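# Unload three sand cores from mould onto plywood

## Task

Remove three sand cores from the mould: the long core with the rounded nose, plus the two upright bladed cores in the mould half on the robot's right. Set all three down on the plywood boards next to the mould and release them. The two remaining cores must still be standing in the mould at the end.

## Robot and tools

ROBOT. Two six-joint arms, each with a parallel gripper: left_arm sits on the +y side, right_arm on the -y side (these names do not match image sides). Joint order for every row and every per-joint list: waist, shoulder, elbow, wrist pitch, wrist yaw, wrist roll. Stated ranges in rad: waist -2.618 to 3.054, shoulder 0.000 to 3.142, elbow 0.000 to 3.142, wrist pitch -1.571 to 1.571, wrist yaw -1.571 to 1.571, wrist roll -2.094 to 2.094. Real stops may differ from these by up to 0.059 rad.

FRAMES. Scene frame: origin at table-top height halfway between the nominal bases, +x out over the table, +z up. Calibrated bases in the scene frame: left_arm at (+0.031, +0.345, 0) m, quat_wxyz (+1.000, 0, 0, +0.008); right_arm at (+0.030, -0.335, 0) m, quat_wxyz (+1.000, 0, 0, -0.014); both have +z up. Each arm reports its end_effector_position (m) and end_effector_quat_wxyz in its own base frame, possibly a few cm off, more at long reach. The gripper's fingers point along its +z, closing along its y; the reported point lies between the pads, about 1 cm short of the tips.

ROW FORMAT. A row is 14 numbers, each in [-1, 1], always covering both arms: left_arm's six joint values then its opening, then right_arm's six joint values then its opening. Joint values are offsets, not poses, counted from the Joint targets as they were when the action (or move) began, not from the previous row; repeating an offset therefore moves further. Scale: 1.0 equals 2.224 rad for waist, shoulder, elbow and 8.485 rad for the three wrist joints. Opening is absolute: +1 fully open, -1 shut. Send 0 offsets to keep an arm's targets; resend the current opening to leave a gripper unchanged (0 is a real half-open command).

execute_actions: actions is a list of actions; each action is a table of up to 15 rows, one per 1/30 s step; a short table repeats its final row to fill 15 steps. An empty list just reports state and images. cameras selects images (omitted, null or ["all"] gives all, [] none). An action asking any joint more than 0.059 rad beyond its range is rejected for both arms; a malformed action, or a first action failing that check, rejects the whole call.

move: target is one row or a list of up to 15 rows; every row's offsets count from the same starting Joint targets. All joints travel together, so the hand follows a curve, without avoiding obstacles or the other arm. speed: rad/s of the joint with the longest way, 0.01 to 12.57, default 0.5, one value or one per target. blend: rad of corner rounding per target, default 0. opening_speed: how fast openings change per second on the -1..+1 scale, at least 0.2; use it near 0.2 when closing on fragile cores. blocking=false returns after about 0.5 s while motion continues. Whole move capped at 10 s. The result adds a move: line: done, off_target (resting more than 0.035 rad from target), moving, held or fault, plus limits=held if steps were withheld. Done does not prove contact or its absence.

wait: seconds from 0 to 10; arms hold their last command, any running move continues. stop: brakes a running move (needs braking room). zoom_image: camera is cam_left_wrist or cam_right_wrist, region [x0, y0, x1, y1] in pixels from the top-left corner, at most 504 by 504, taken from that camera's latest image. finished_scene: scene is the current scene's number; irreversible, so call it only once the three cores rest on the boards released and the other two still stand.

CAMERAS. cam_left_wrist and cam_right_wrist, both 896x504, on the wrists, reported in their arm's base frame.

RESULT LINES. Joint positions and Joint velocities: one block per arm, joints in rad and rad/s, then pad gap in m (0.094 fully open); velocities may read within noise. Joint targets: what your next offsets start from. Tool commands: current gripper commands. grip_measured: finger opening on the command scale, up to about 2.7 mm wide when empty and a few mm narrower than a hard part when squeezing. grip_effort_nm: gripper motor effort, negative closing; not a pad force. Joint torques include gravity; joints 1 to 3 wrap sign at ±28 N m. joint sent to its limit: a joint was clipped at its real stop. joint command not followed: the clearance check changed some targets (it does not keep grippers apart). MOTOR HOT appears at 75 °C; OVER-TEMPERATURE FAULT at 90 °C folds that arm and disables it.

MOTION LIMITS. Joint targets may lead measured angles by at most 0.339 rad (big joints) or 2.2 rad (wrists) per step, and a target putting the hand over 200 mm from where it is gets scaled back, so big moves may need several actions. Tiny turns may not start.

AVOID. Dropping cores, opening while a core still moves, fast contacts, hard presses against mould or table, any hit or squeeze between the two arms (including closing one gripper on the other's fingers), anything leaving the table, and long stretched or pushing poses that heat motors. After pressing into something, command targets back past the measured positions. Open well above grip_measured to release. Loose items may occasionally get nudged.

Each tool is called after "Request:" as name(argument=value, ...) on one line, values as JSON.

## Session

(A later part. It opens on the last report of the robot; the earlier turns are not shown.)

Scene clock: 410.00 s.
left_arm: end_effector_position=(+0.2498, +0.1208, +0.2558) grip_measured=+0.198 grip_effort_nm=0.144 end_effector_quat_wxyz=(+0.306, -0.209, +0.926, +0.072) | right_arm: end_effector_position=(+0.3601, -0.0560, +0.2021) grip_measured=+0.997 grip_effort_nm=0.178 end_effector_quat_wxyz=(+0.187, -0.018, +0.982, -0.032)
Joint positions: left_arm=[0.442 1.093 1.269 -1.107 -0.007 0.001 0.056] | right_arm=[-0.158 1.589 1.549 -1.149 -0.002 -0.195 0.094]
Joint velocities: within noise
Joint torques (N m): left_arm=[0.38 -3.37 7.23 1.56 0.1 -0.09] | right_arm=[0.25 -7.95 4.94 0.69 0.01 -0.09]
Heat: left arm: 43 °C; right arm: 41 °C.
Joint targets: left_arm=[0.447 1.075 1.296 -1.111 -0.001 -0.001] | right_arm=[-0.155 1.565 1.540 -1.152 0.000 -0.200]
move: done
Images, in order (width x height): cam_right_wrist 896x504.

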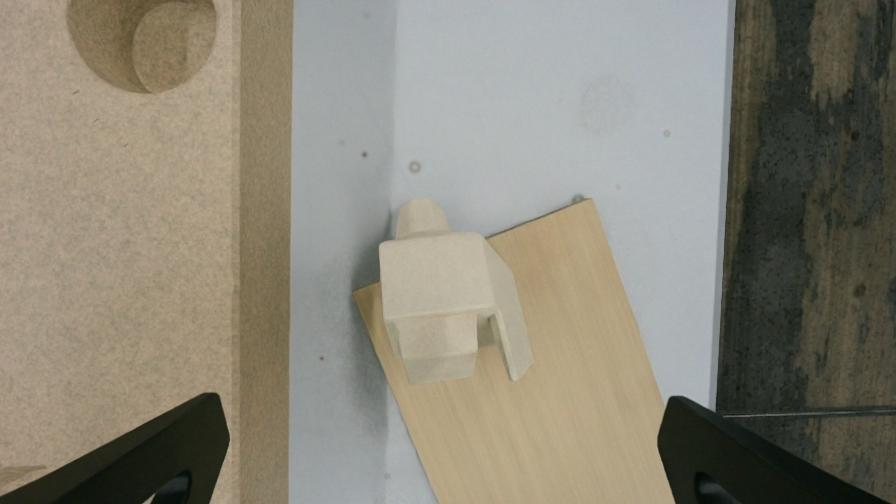

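Request:
move(target=[[0,0,0,0,0,0,0.2,0,0.1124,-0.1731,0.0686,0,0,1],[0,0,0,0,0,0,0.2,0,0.1124,-0.1731,0.0686,0,0,0.05]], speed=0.35, opening_speed=0.8, cameras=["cam_right_wrist"])

Scene clock: 431.87 s.
left_arm: end_effector_position=(+0.2498, +0.1208, +0.2558) grip_measured=+0.198 grip_effort_nm=0.149 end_effector_quat_wxyz=(+0.306, -0.209, +0.926, +0.072) | right_arm: end_effector_position=(+0.3894, -0.0642, +0.0428) grip_measured=+0.423 grip_effort_nm=-1.004 end_effector_quat_wxyz=(+0.162, -0.018, +0.986, -0.038)
Joint positions: left_arm=[0.442 1.093 1.269 -1.107 -0.007 0.001 0.056] | right_arm=[-0.158 1.803 1.163 -0.596 0.017 -0.197 0.067]
Joint velocities: within noise
Joint torques (N m): left_arm=[0.35 -3.22 7.16 1.53 0.09 -0.09] | right_arm=[0.23 -6.57 4.71 0.89 -0.17 -0.07]
Heat: left arm: 42 °C; right arm: 41 °C.
Joint targets: left_arm=[0.447 1.075 1.296 -1.111 -0.001 -0.001] | right_arm=[-0.155 1.815 1.155 -0.570 0.000 -0.200]
move: done; target 2's new numbers were sent with right_arm's wrist pitch 0.039 rad from that target
Images, in order (width x height): cam_right_wrist 896x504.

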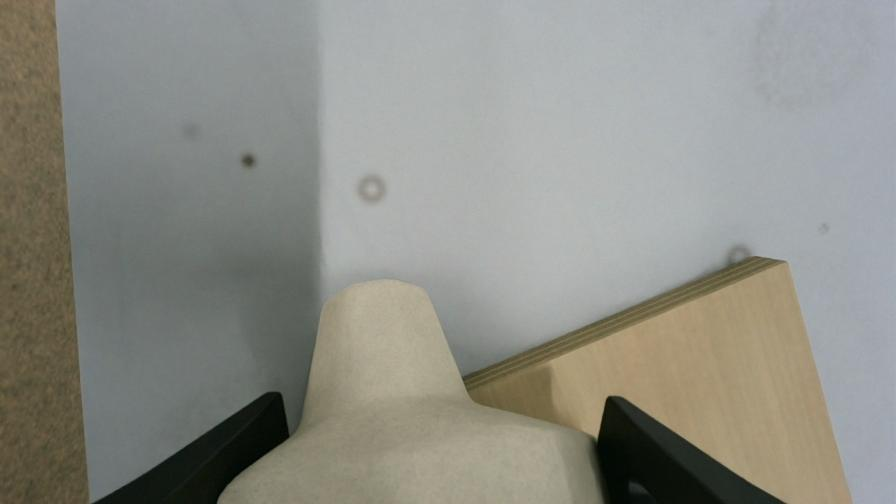

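Request:
move(target=[[0,0,0,0,0,0,0.2,0,0,0.0832,-0.0141,0,0,0.05],[0,0,0,0,0,0,0.2,-0.1641,-0.3098,-0.2091,-0.0153,0,0,0.05],[0,0,0,0,0,0,0.2,-0.1641,-0.281,-0.2428,-0.0031,0,0,0.05]], speed=0.3, blend=[0.02,0.02,0], cameras=["cam_right_wrist"])

Scene clock: 441.47 s.
left_arm: end_effector_position=(+0.2498, +0.1208, +0.2558) grip_measured=+0.198 grip_effort_nm=0.139 end_effector_quat_wxyz=(+0.306, -0.209, +0.926, +0.072) | right_arm: end_effector_position=(+0.2160, -0.1216, +0.0504) grip_measured=+0.418 grip_effort_nm=-1.004 end_effector_quat_wxyz=(+0.169, +0.156, +0.971, -0.064)
Joint positions: left_arm=[0.442 1.093 1.269 -1.107 -0.007 0.001 0.056] | right_arm=[-0.515 1.185 0.62 -0.643 0.003 -0.197 0.067]
Joint velocities: within noise
Joint torques (N m): left_arm=[0.42 -3.29 7.23 1.54 0.11 -0.1] | right_arm=[-0.44 -2.18 5.12 1.13 -0.03 -0.08]
Heat: left arm: 41 °C; right arm: 41 °C.
Joint targets: left_arm=[0.447 1.075 1.296 -1.111 -0.001 -0.001] | right_arm=[-0.520 1.190 0.615 -0.596 0.000 -0.200]
move: off_target (right_arm); right_arm: the wrist pitch is farthest, 0.046 rad from its target
Images, in order (width x height): cam_right_wrist 896x504.

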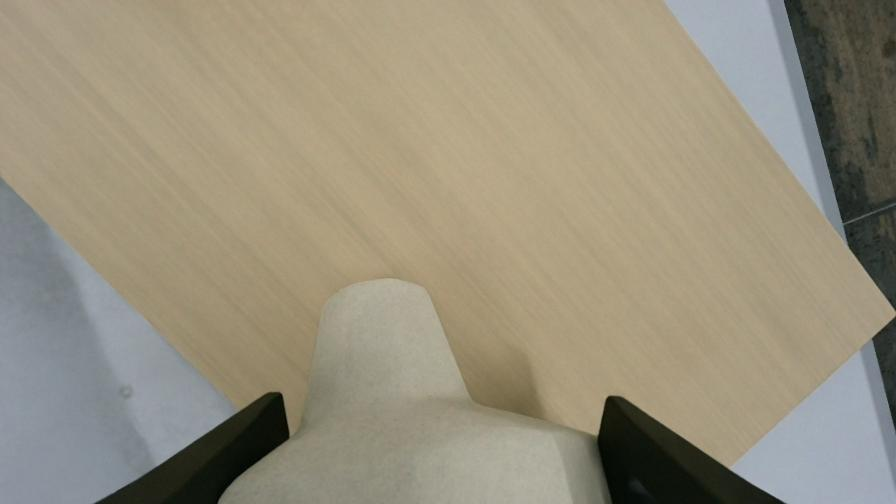

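Request:
move(target=[[0,0,0,0,0,0,0.2,-0.0405,0,0,0,0,0,0.05],[0,0,0,0,0,0,0.2,-0.0405,0,-0.0112,0.003,0,0,0.05],[0,0,0,0,0,0,0.2,-0.0405,0,-0.0112,0.003,0,0,1]], speed=0.2, opening_speed=0.4, cameras=["cam_right_wrist"])

Scene clock: 454.70 s.
left_arm: end_effector_position=(+0.2498, +0.1208, +0.2558) grip_measured=+0.198 grip_effort_nm=0.134 end_effector_quat_wxyz=(+0.306, -0.209, +0.926, +0.072) | right_arm: end_effector_position=(+0.2083, -0.1416, +0.0467) grip_measured=+0.997 grip_effort_nm=0.178 end_effector_quat_wxyz=(+0.177, +0.198, +0.961, -0.073)
Joint positions: left_arm=[0.442 1.093 1.269 -1.107 -0.007 0.001 0.056] | right_arm=[-0.603 1.189 0.598 -0.594 -0.003 -0.197 0.094]
Joint velocities: within noise
Joint torques (N m): left_arm=[0.36 -3.28 7.21 1.55 0.08 -0.1] | right_arm=[-0.59 -2.54 4.93 0.94 0.02 -0.07]
Heat: left arm: 41 °C; right arm: 38 °C.
Joint targets: left_arm=[0.447 1.075 1.296 -1.111 -0.001 -0.001] | right_arm=[-0.610 1.190 0.590 -0.571 0.000 -0.200]
move: done; target 3's new numbers were sent with right_arm's wrist pitch 0.054 rad from that target
Images, in order (width x height): cam_right_wrist 896x504.

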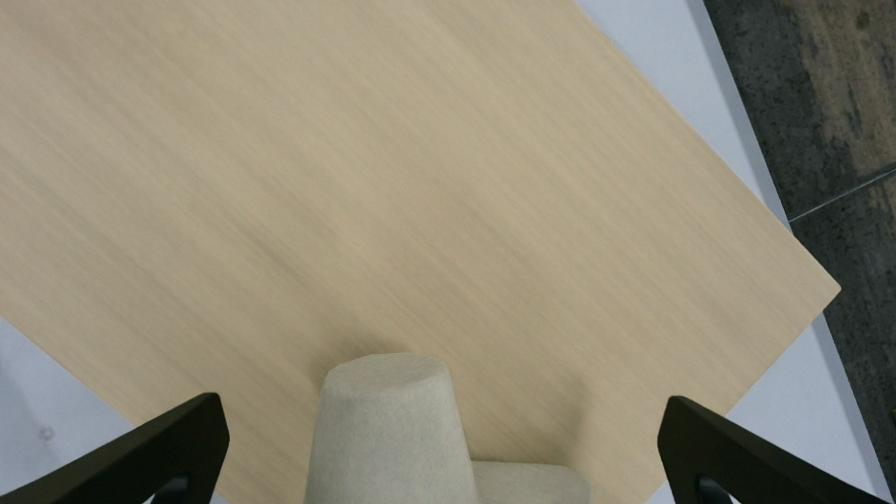

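Request:
move(target=[[0,0,0,0,0,0,0.2,0,0,0.2788,-0.0623,0,0,1],[0,0,0,0,0,0,0.2,0.4469,0.2585,0.4294,0.006,0,0.0236,1]], speed=0.8, blend=[0.05,0], cameras=["cam_right_wrist"])

Scene clock: 466.03 s.
left_arm: end_effector_position=(+0.2498, +0.1208, +0.2558) grip_measured=+0.198 grip_effort_nm=0.139 end_effector_quat_wxyz=(+0.306, -0.209, +0.926, +0.072) | right_arm: end_effector_position=(+0.4585, +0.1896, +0.2003) grip_measured=+0.997 grip_effort_nm=0.173 end_effector_quat_wxyz=(+0.374, -0.183, +0.906, +0.074)
Joint positions: left_arm=[0.442 1.093 1.269 -1.107 -0.007 0.001 0.056] | right_arm=[0.389 1.758 1.513 -0.545 -0.003 -0.008 0.094]
Joint velocities: within noise
Joint torques (N m): left_arm=[0.29 -3.25 7.21 1.57 0.11 -0.11] | right_arm=[-0.55 -7.42 8.79 1.42 0.02 0.05]
Heat: left arm: 41 °C; right arm: 39 °C.
Joint targets: left_arm=[0.447 1.075 1.296 -1.111 -0.001 -0.001] | right_arm=[0.384 1.764 1.545 -0.519 0.000 0.000]
move: done
Images, in order (width x height): cam_right_wrist 896x504.

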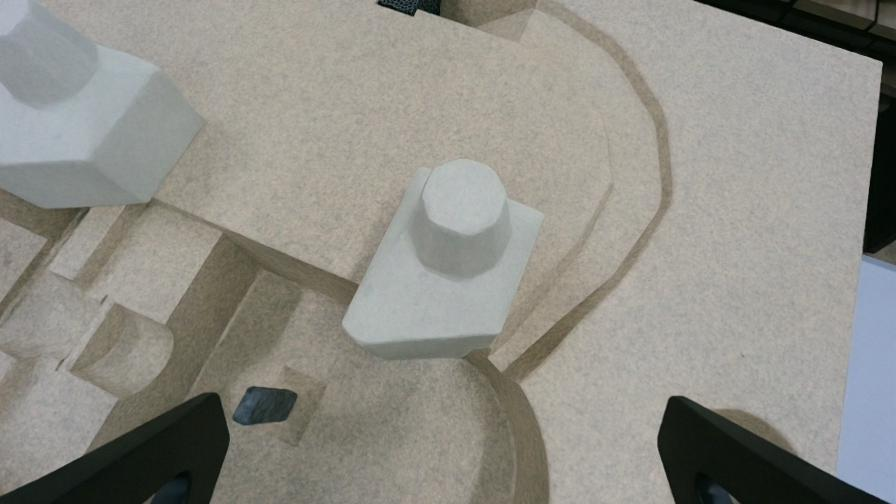

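Request:
move(target=[[0,0,0,0,0,0,0.2,-0.0045,0.121,0.0854,0.0099,0,0,0.5],[0,0,0,0,0,0,0.2,-0.0045,0.121,0.0854,0.0099,0,0,-0.62]], speed=0.4, opening_speed=1.0, cameras=["cam_right_wrist"])

Scene clock: 475.37 s.
left_arm: end_effector_position=(+0.2498, +0.1208, +0.2558) grip_measured=+0.198 grip_effort_nm=0.139 end_effector_quat_wxyz=(+0.306, -0.209, +0.926, +0.072) | right_arm: end_effector_position=(+0.5228, +0.2095, +0.1608) grip_measured=-0.291 grip_effort_nm=-1.004 end_effector_quat_wxyz=(+0.378, -0.177, +0.906, +0.071)
Joint positions: left_arm=[0.442 1.093 1.269 -1.107 -0.007 0.001 0.056] | right_arm=[0.379 2.023 1.703 -0.461 0 -0.006 0.033]
Joint velocities: within noise
Joint torques (N m): left_arm=[0.43 -3.21 7.2 1.55 0.1 -0.08] | right_arm=[-0.51 -9.21 8.81 1.44 0 0.04]
Heat: left arm: 41 °C; right arm: 40 °C.
Joint targets: left_arm=[0.447 1.075 1.296 -1.111 -0.001 -0.001] | right_arm=[0.374 2.034 1.735 -0.436 0.000 0.001]
move: done
Images, in order (width x height): cam_right_wrist 896x504.

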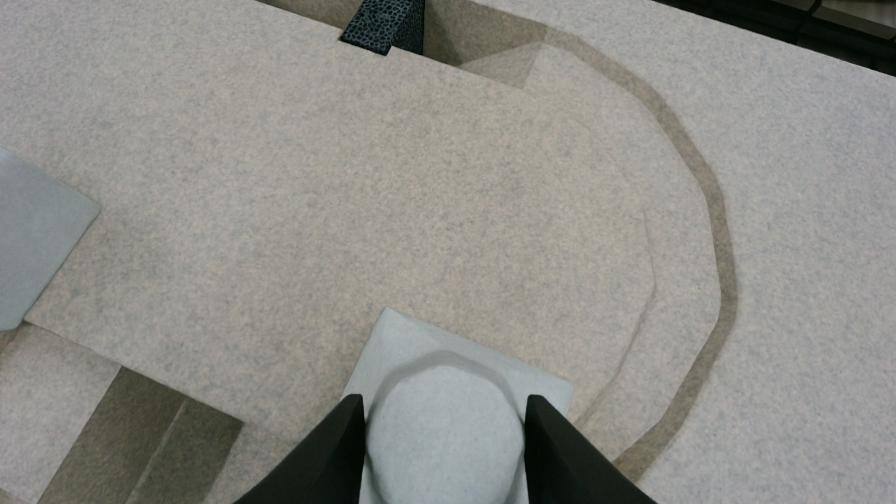

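Request:
move(target=[[0,0,0,0,0,0,0.2,0,-0.0063,0.0598,-0.014,0,0,-0.62],[0,0,0,0,0,0,0.2,0,0.0027,0.1349,-0.0299,0,0,-0.62],[0,0,0,0,0,0,0.2,-0.2941,-0.3903,-0.2914,-0.0187,0,0,-0.62]], speed=[0.25,0.25,0.6], blend=[0.03,0.03,0], cameras=["cam_right_wrist"])

Scene clock: 494.57 s.
left_arm: end_effector_position=(+0.2498, +0.1208, +0.2558) grip_measured=+0.198 grip_effort_nm=0.129 end_effector_quat_wxyz=(+0.306, -0.209, +0.926, +0.072) | right_arm: end_effector_position=(+0.3359, -0.0956, +0.2189) grip_measured=-0.291 grip_effort_nm=-1.004 end_effector_quat_wxyz=(+0.376, +0.126, +0.916, -0.056)
Joint positions: left_arm=[0.442 1.093 1.269 -1.107 -0.007 0.001 0.056] | right_arm=[-0.277 1.199 1.081 -0.673 0.006 -0.006 0.033]
Joint velocities: within noise
Joint torques (N m): left_arm=[0.44 -3.25 7.25 1.57 0.09 -0.1] | right_arm=[-0.16 -6.09 6.63 1.95 -0.07 0.04]
Heat: left arm: 41 °C; right arm: 43 °C.
Joint targets: left_arm=[0.447 1.075 1.296 -1.111 -0.001 -0.001] | right_arm=[-0.280 1.166 1.087 -0.594 0.000 0.001]
move: off_target (right_arm); right_arm: the wrist pitch is farthest, 0.078 rad from its target
Images, in order (width x height): cam_right_wrist 896x504.

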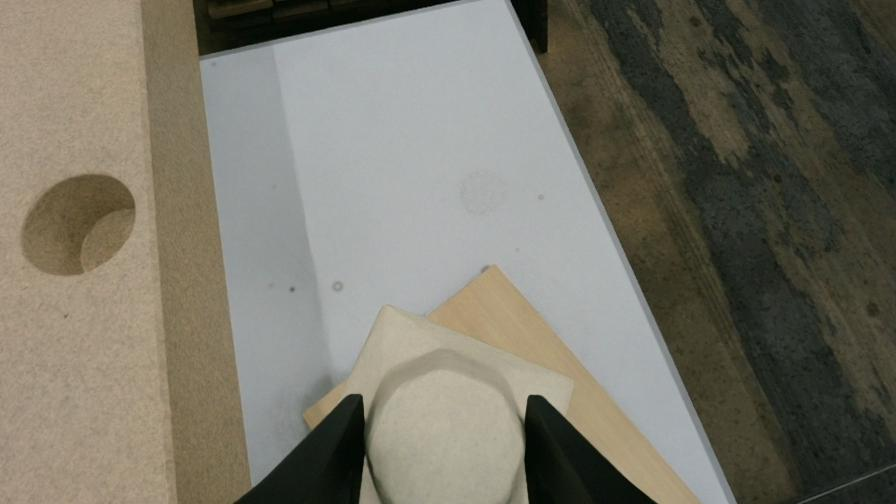

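Request:
move(target=[[0,0,0,0,0,0,0.2,0,0.0018,-0.0805,0.0217,0,0,-0.62],[0,0,0,0,0,0,0.2,0,0.013,-0.1448,0.0414,0,0,-0.62]], speed=0.25, blend=[0.03,0], cameras=["cam_right_wrist"])

Scene clock: 504.37 s.
left_arm: end_effector_position=(+0.2498, +0.1208, +0.2558) grip_measured=+0.198 grip_effort_nm=0.144 end_effector_quat_wxyz=(+0.306, -0.209, +0.926, +0.072) | right_arm: end_effector_position=(+0.3365, -0.0957, +0.1416) grip_measured=-0.291 grip_effort_nm=-1.004 end_effector_quat_wxyz=(+0.386, +0.125, +0.912, -0.058)
Joint positions: left_arm=[0.442 1.093 1.269 -1.107 -0.007 0.001 0.056] | right_arm=[-0.277 1.199 0.758 -0.327 0.005 -0.006 0.033]
Joint velocities: within noise
Joint torques (N m): left_arm=[0.32 -3.32 7.16 1.57 0.1 -0.11] | right_arm=[-0.28 -3.66 6.71 1.99 -0.06 0.04]
Heat: left arm: 41 °C; right arm: 42 °C.
Joint targets: left_arm=[0.447 1.075 1.296 -1.111 -0.001 -0.001] | right_arm=[-0.280 1.195 0.765 -0.243 0.000 0.001]
move: off_target (right_arm); right_arm: the wrist pitch is farthest, 0.084 rad from its target
Images, in order (width x height): cam_right_wrist 896x504.

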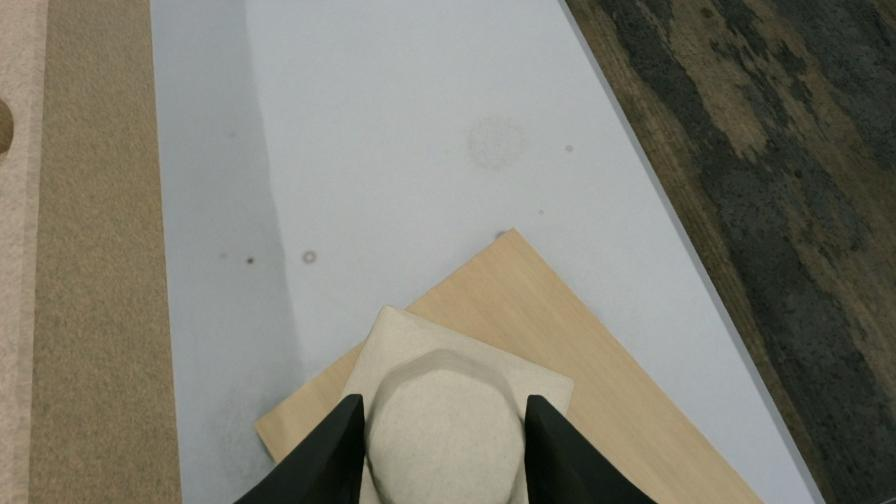

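Request:
move(target=[0,0,0,0,0,0,0.2,0,0.0157,-0.0112,0.0024,0,0,-0.62], speed=0.1, cameras=["cam_right_wrist"])

Scene clock: 511.30 s.
left_arm: end_effector_position=(+0.2498, +0.1208, +0.2558) grip_measured=+0.198 grip_effort_nm=0.139 end_effector_quat_wxyz=(+0.306, -0.209, +0.926, +0.072) | right_arm: end_effector_position=(+0.3356, -0.0954, +0.1238) grip_measured=-0.291 grip_effort_nm=-1.004 end_effector_quat_wxyz=(+0.370, +0.126, +0.919, -0.055)
Joint positions: left_arm=[0.442 1.093 1.269 -1.107 -0.007 0.001 0.056] | right_arm=[-0.277 1.235 0.734 -0.304 0.005 -0.006 0.033]
Joint velocities: within noise
Joint torques (N m): left_arm=[0.32 -3.3 7.12 1.56 0.09 -0.08] | right_arm=[-0.28 -3.92 6.5 1.92 -0.06 0.04]
Heat: left arm: 41 °C; right arm: 43 °C.
Joint targets: left_arm=[0.447 1.075 1.296 -1.111 -0.001 -0.001] | right_arm=[-0.280 1.229 0.740 -0.223 0.000 0.001]
move: off_target (right_arm); right_arm: the wrist pitch is farthest, 0.082 rad from its target
Images, in order (width x height): cam_right_wrist 896x504.

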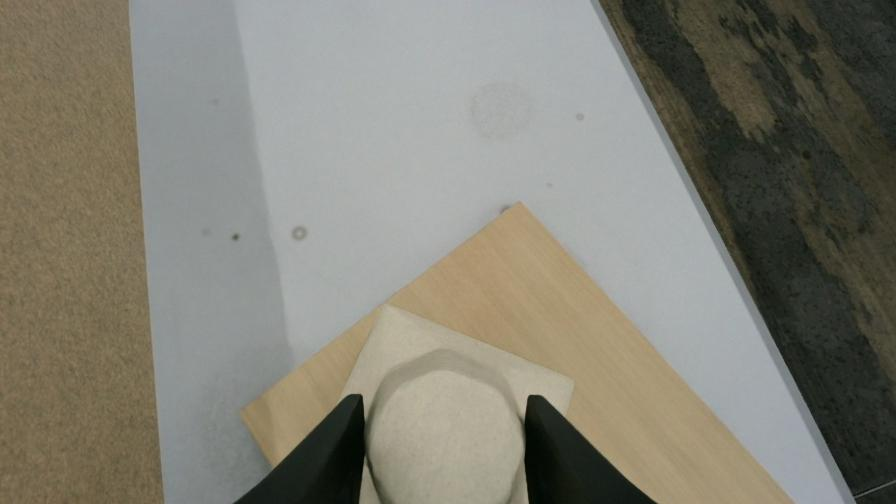

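Request:
move(target=[0,0,0,0,0,0,0.2,0,0.0,-0.009,0.0024,0,0,-0.62], speed=0.05, cameras=["cam_right_wrist"])

Scene clock: 513.87 s.
left_arm: end_effector_position=(+0.2498, +0.1208, +0.2558) grip_measured=+0.198 grip_effort_nm=0.144 end_effector_quat_wxyz=(+0.306, -0.209, +0.926, +0.072) | right_arm: end_effector_position=(+0.3346, -0.0951, +0.1196) grip_measured=-0.291 grip_effort_nm=-1.009 end_effector_quat_wxyz=(+0.370, +0.126, +0.919, -0.055)
Joint positions: left_arm=[0.442 1.093 1.269 -1.107 -0.007 0.001 0.056] | right_arm=[-0.277 1.235 0.715 -0.284 0.005 -0.006 0.033]
Joint velocities: within noise
Joint torques (N m): left_arm=[0.29 -3.33 7.23 1.55 0.11 -0.07] | right_arm=[-0.27 -3.92 6.39 1.96 -0.07 0.04]
Heat: left arm: 41 °C; right arm: 43 °C.
Joint targets: left_arm=[0.447 1.075 1.296 -1.111 -0.001 -0.001] | right_arm=[-0.280 1.229 0.720 -0.202 0.000 0.001]
move: off_target (right_arm); right_arm: the wrist pitch is farthest, 0.081 rad from its target
Images, in order (width x height): cam_right_wrist 896x504.

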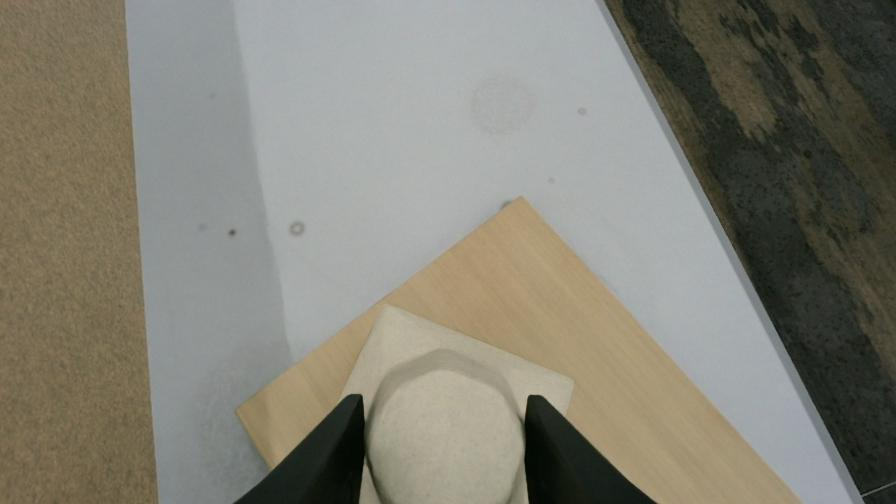

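Request:
move(target=[0,0,0,0,0,0,0.2,0,0.0,-0.009,0.0024,0,0,-0.62], speed=0.05, cameras=["cam_right_wrist"])

Scene clock: 516.53 s.
left_arm: end_effector_position=(+0.2498, +0.1208, +0.2558) grip_measured=+0.198 grip_effort_nm=0.144 end_effector_quat_wxyz=(+0.306, -0.209, +0.926, +0.072) | right_arm: end_effector_position=(+0.3340, -0.0950, +0.1158) grip_measured=-0.291 grip_effort_nm=-1.004 end_effector_quat_wxyz=(+0.372, +0.126, +0.918, -0.056)
Joint positions: left_arm=[0.442 1.093 1.269 -1.107 -0.007 0.001 0.056] | right_arm=[-0.277 1.235 0.697 -0.262 0.005 -0.006 0.033]
Joint velocities: within noise
Joint torques (N m): left_arm=[0.38 -3.21 7.25 1.56 0.08 -0.06] | right_arm=[-0.27 -3.92 6.15 1.97 -0.07 0.05]
Heat: left arm: 41 °C; right arm: 44 °C.
Joint targets: left_arm=[0.447 1.075 1.296 -1.111 -0.001 -0.001] | right_arm=[-0.280 1.229 0.700 -0.182 0.000 0.001]
move: off_target (right_arm); right_arm: the wrist pitch is farthest, 0.080 rad from its target
Images, in order (width x height): cam_right_wrist 896x504.

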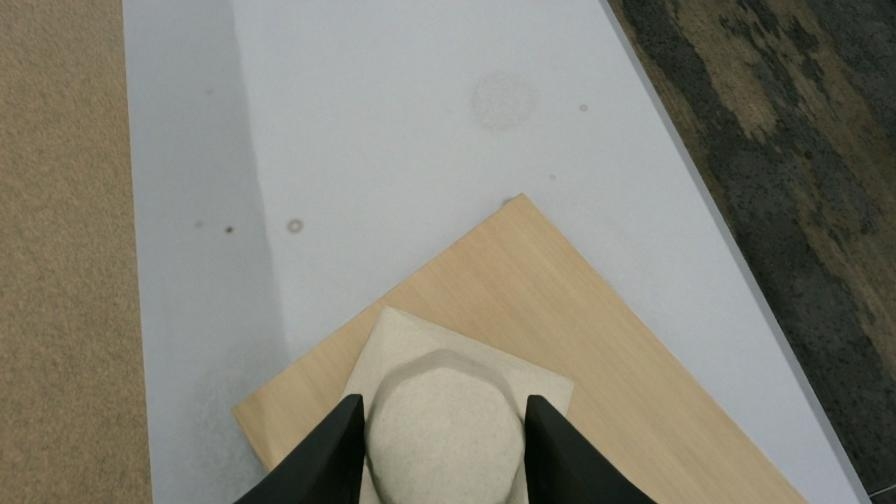

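Request:
move(target=[0,0,0,0,0,0,0.2,0,0.0,-0.007,0.0018,0,0,-0.62], speed=0.05, cameras=["cam_right_wrist"])

Scene clock: 519.93 s.
left_arm: end_effector_position=(+0.2498, +0.1208, +0.2558) grip_measured=+0.198 grip_effort_nm=0.149 end_effector_quat_wxyz=(+0.306, -0.209, +0.926, +0.072) | right_arm: end_effector_position=(+0.3352, -0.0953, +0.1149) grip_measured=-0.291 grip_effort_nm=-1.004 end_effector_quat_wxyz=(+0.378, +0.126, +0.916, -0.056)
Joint positions: left_arm=[0.442 1.093 1.269 -1.107 -0.007 0.001 0.056] | right_arm=[-0.277 1.235 0.685 -0.237 0.005 -0.006 0.033]
Joint velocities: within noise
Joint torques (N m): left_arm=[0.31 -3.28 7.17 1.56 0.1 -0.07] | right_arm=[-0.28 -3.89 6.01 1.86 -0.07 0.04]
Heat: left arm: 41 °C; right arm: 44 °C.
Joint targets: left_arm=[0.447 1.075 1.296 -1.111 -0.001 -0.001] | right_arm=[-0.280 1.229 0.685 -0.167 0.000 0.001]
move: off_target (right_arm); right_arm: the wrist pitch is farthest, 0.070 rad from its target
Images, in order (width x height): cam_right_wrist 896x504.

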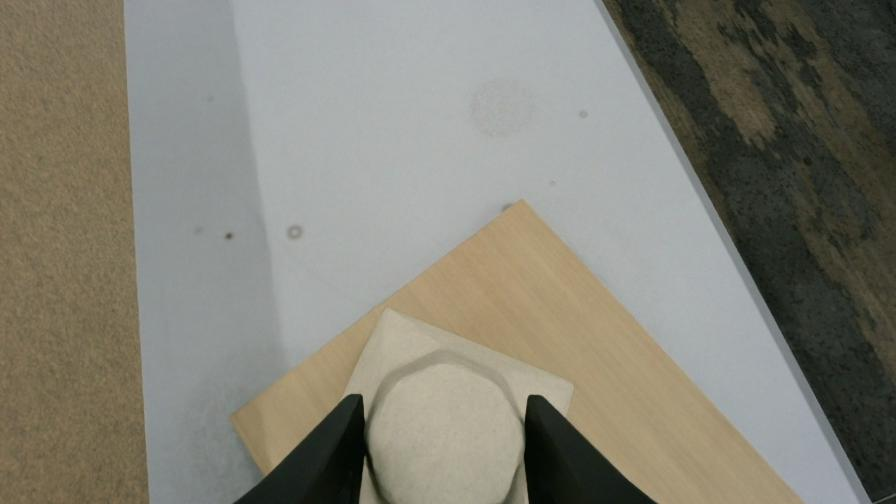

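Request:
move(target=[[0,0,0,0,0,0,0.2,0,0,0,-0.005,0,0,-0.62],[0,0,0,0,0,0,0.2,0,0,0,-0.005,0,0,0.4]], speed=0.1, opening_speed=0.4, cameras=["cam_right_wrist"])

Scene clock: 528.40 s.
left_arm: end_effector_position=(+0.2498, +0.1208, +0.2558) grip_measured=+0.198 grip_effort_nm=0.144 end_effector_quat_wxyz=(+0.306, -0.209, +0.926, +0.072) | right_arm: end_effector_position=(+0.3354, -0.0956, +0.1151) grip_measured=+0.397 grip_effort_nm=0.178 end_effector_quat_wxyz=(+0.378, +0.126, +0.915, -0.057)
Joint positions: left_arm=[0.442 1.093 1.269 -1.107 -0.007 0.001 0.056] | right_arm=[-0.277 1.235 0.684 -0.235 0.006 -0.006 0.066]
Joint velocities: within noise
Joint torques (N m): left_arm=[0.35 -3.29 7.21 1.57 0.09 -0.11] | right_arm=[-0.23 -3.89 6.02 1.46 -0.07 0.04]
Heat: left arm: 41 °C; right arm: 44 °C.
Joint targets: left_arm=[0.447 1.075 1.296 -1.111 -0.001 -0.001] | right_arm=[-0.280 1.229 0.684 -0.209 0.000 0.001]
move: done
Images, in order (width x height): cam_right_wrist 896x504.

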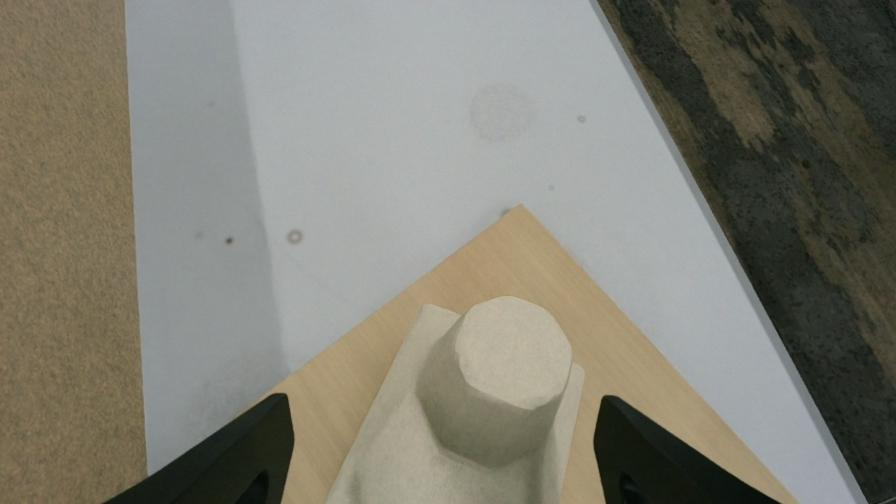

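Request:
move(target=[0,0,0,0,0,0,0.2,0,-0.185,0.015,-0.0515,0,0,0.6], speed=0.3, cameras=["cam_right_wrist"])

Scene clock: 540.17 s.
left_arm: end_effector_position=(+0.2498, +0.1208, +0.2558) grip_measured=+0.198 grip_effort_nm=0.139 end_effector_quat_wxyz=(+0.306, -0.209, +0.926, +0.072) | right_arm: end_effector_position=(+0.2586, -0.0738, +0.1623) grip_measured=+0.597 grip_effort_nm=0.173 end_effector_quat_wxyz=(+0.380, +0.126, +0.914, -0.057)
Joint positions: left_arm=[0.442 1.093 1.269 -1.107 -0.007 0.001 0.056] | right_arm=[-0.277 0.828 0.684 -0.637 0.006 -0.006 0.075]
Joint velocities: within noise
Joint torques (N m): left_arm=[0.32 -3.28 7.21 1.54 0.1 -0.08] | right_arm=[-0.24 -1.58 8.84 1.07 -0.07 0.04]
Heat: left arm: 41 °C; right arm: 43 °C.
Joint targets: left_arm=[0.447 1.075 1.296 -1.111 -0.001 -0.001] | right_arm=[-0.280 0.818 0.718 -0.646 0.000 0.001]
move: done
Images, in order (width x height): cam_right_wrist 896x504.

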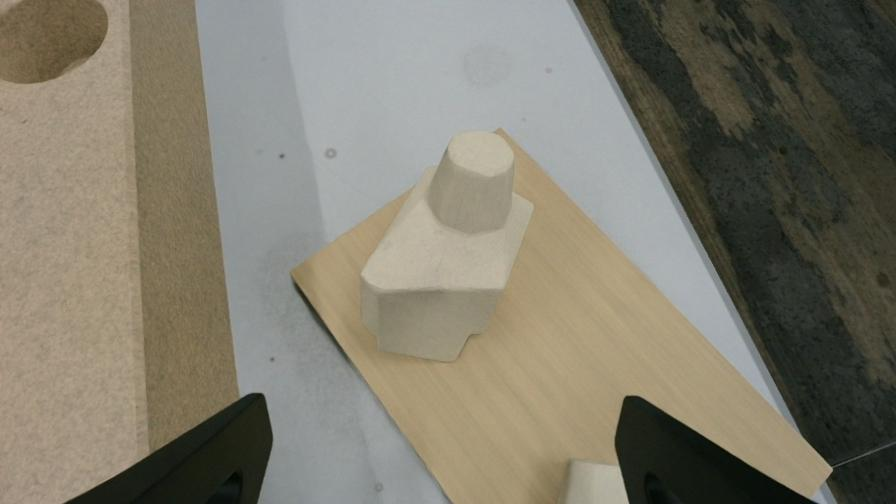

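Request:
finished_scene(scene=1)

The scene is finished: the task was done.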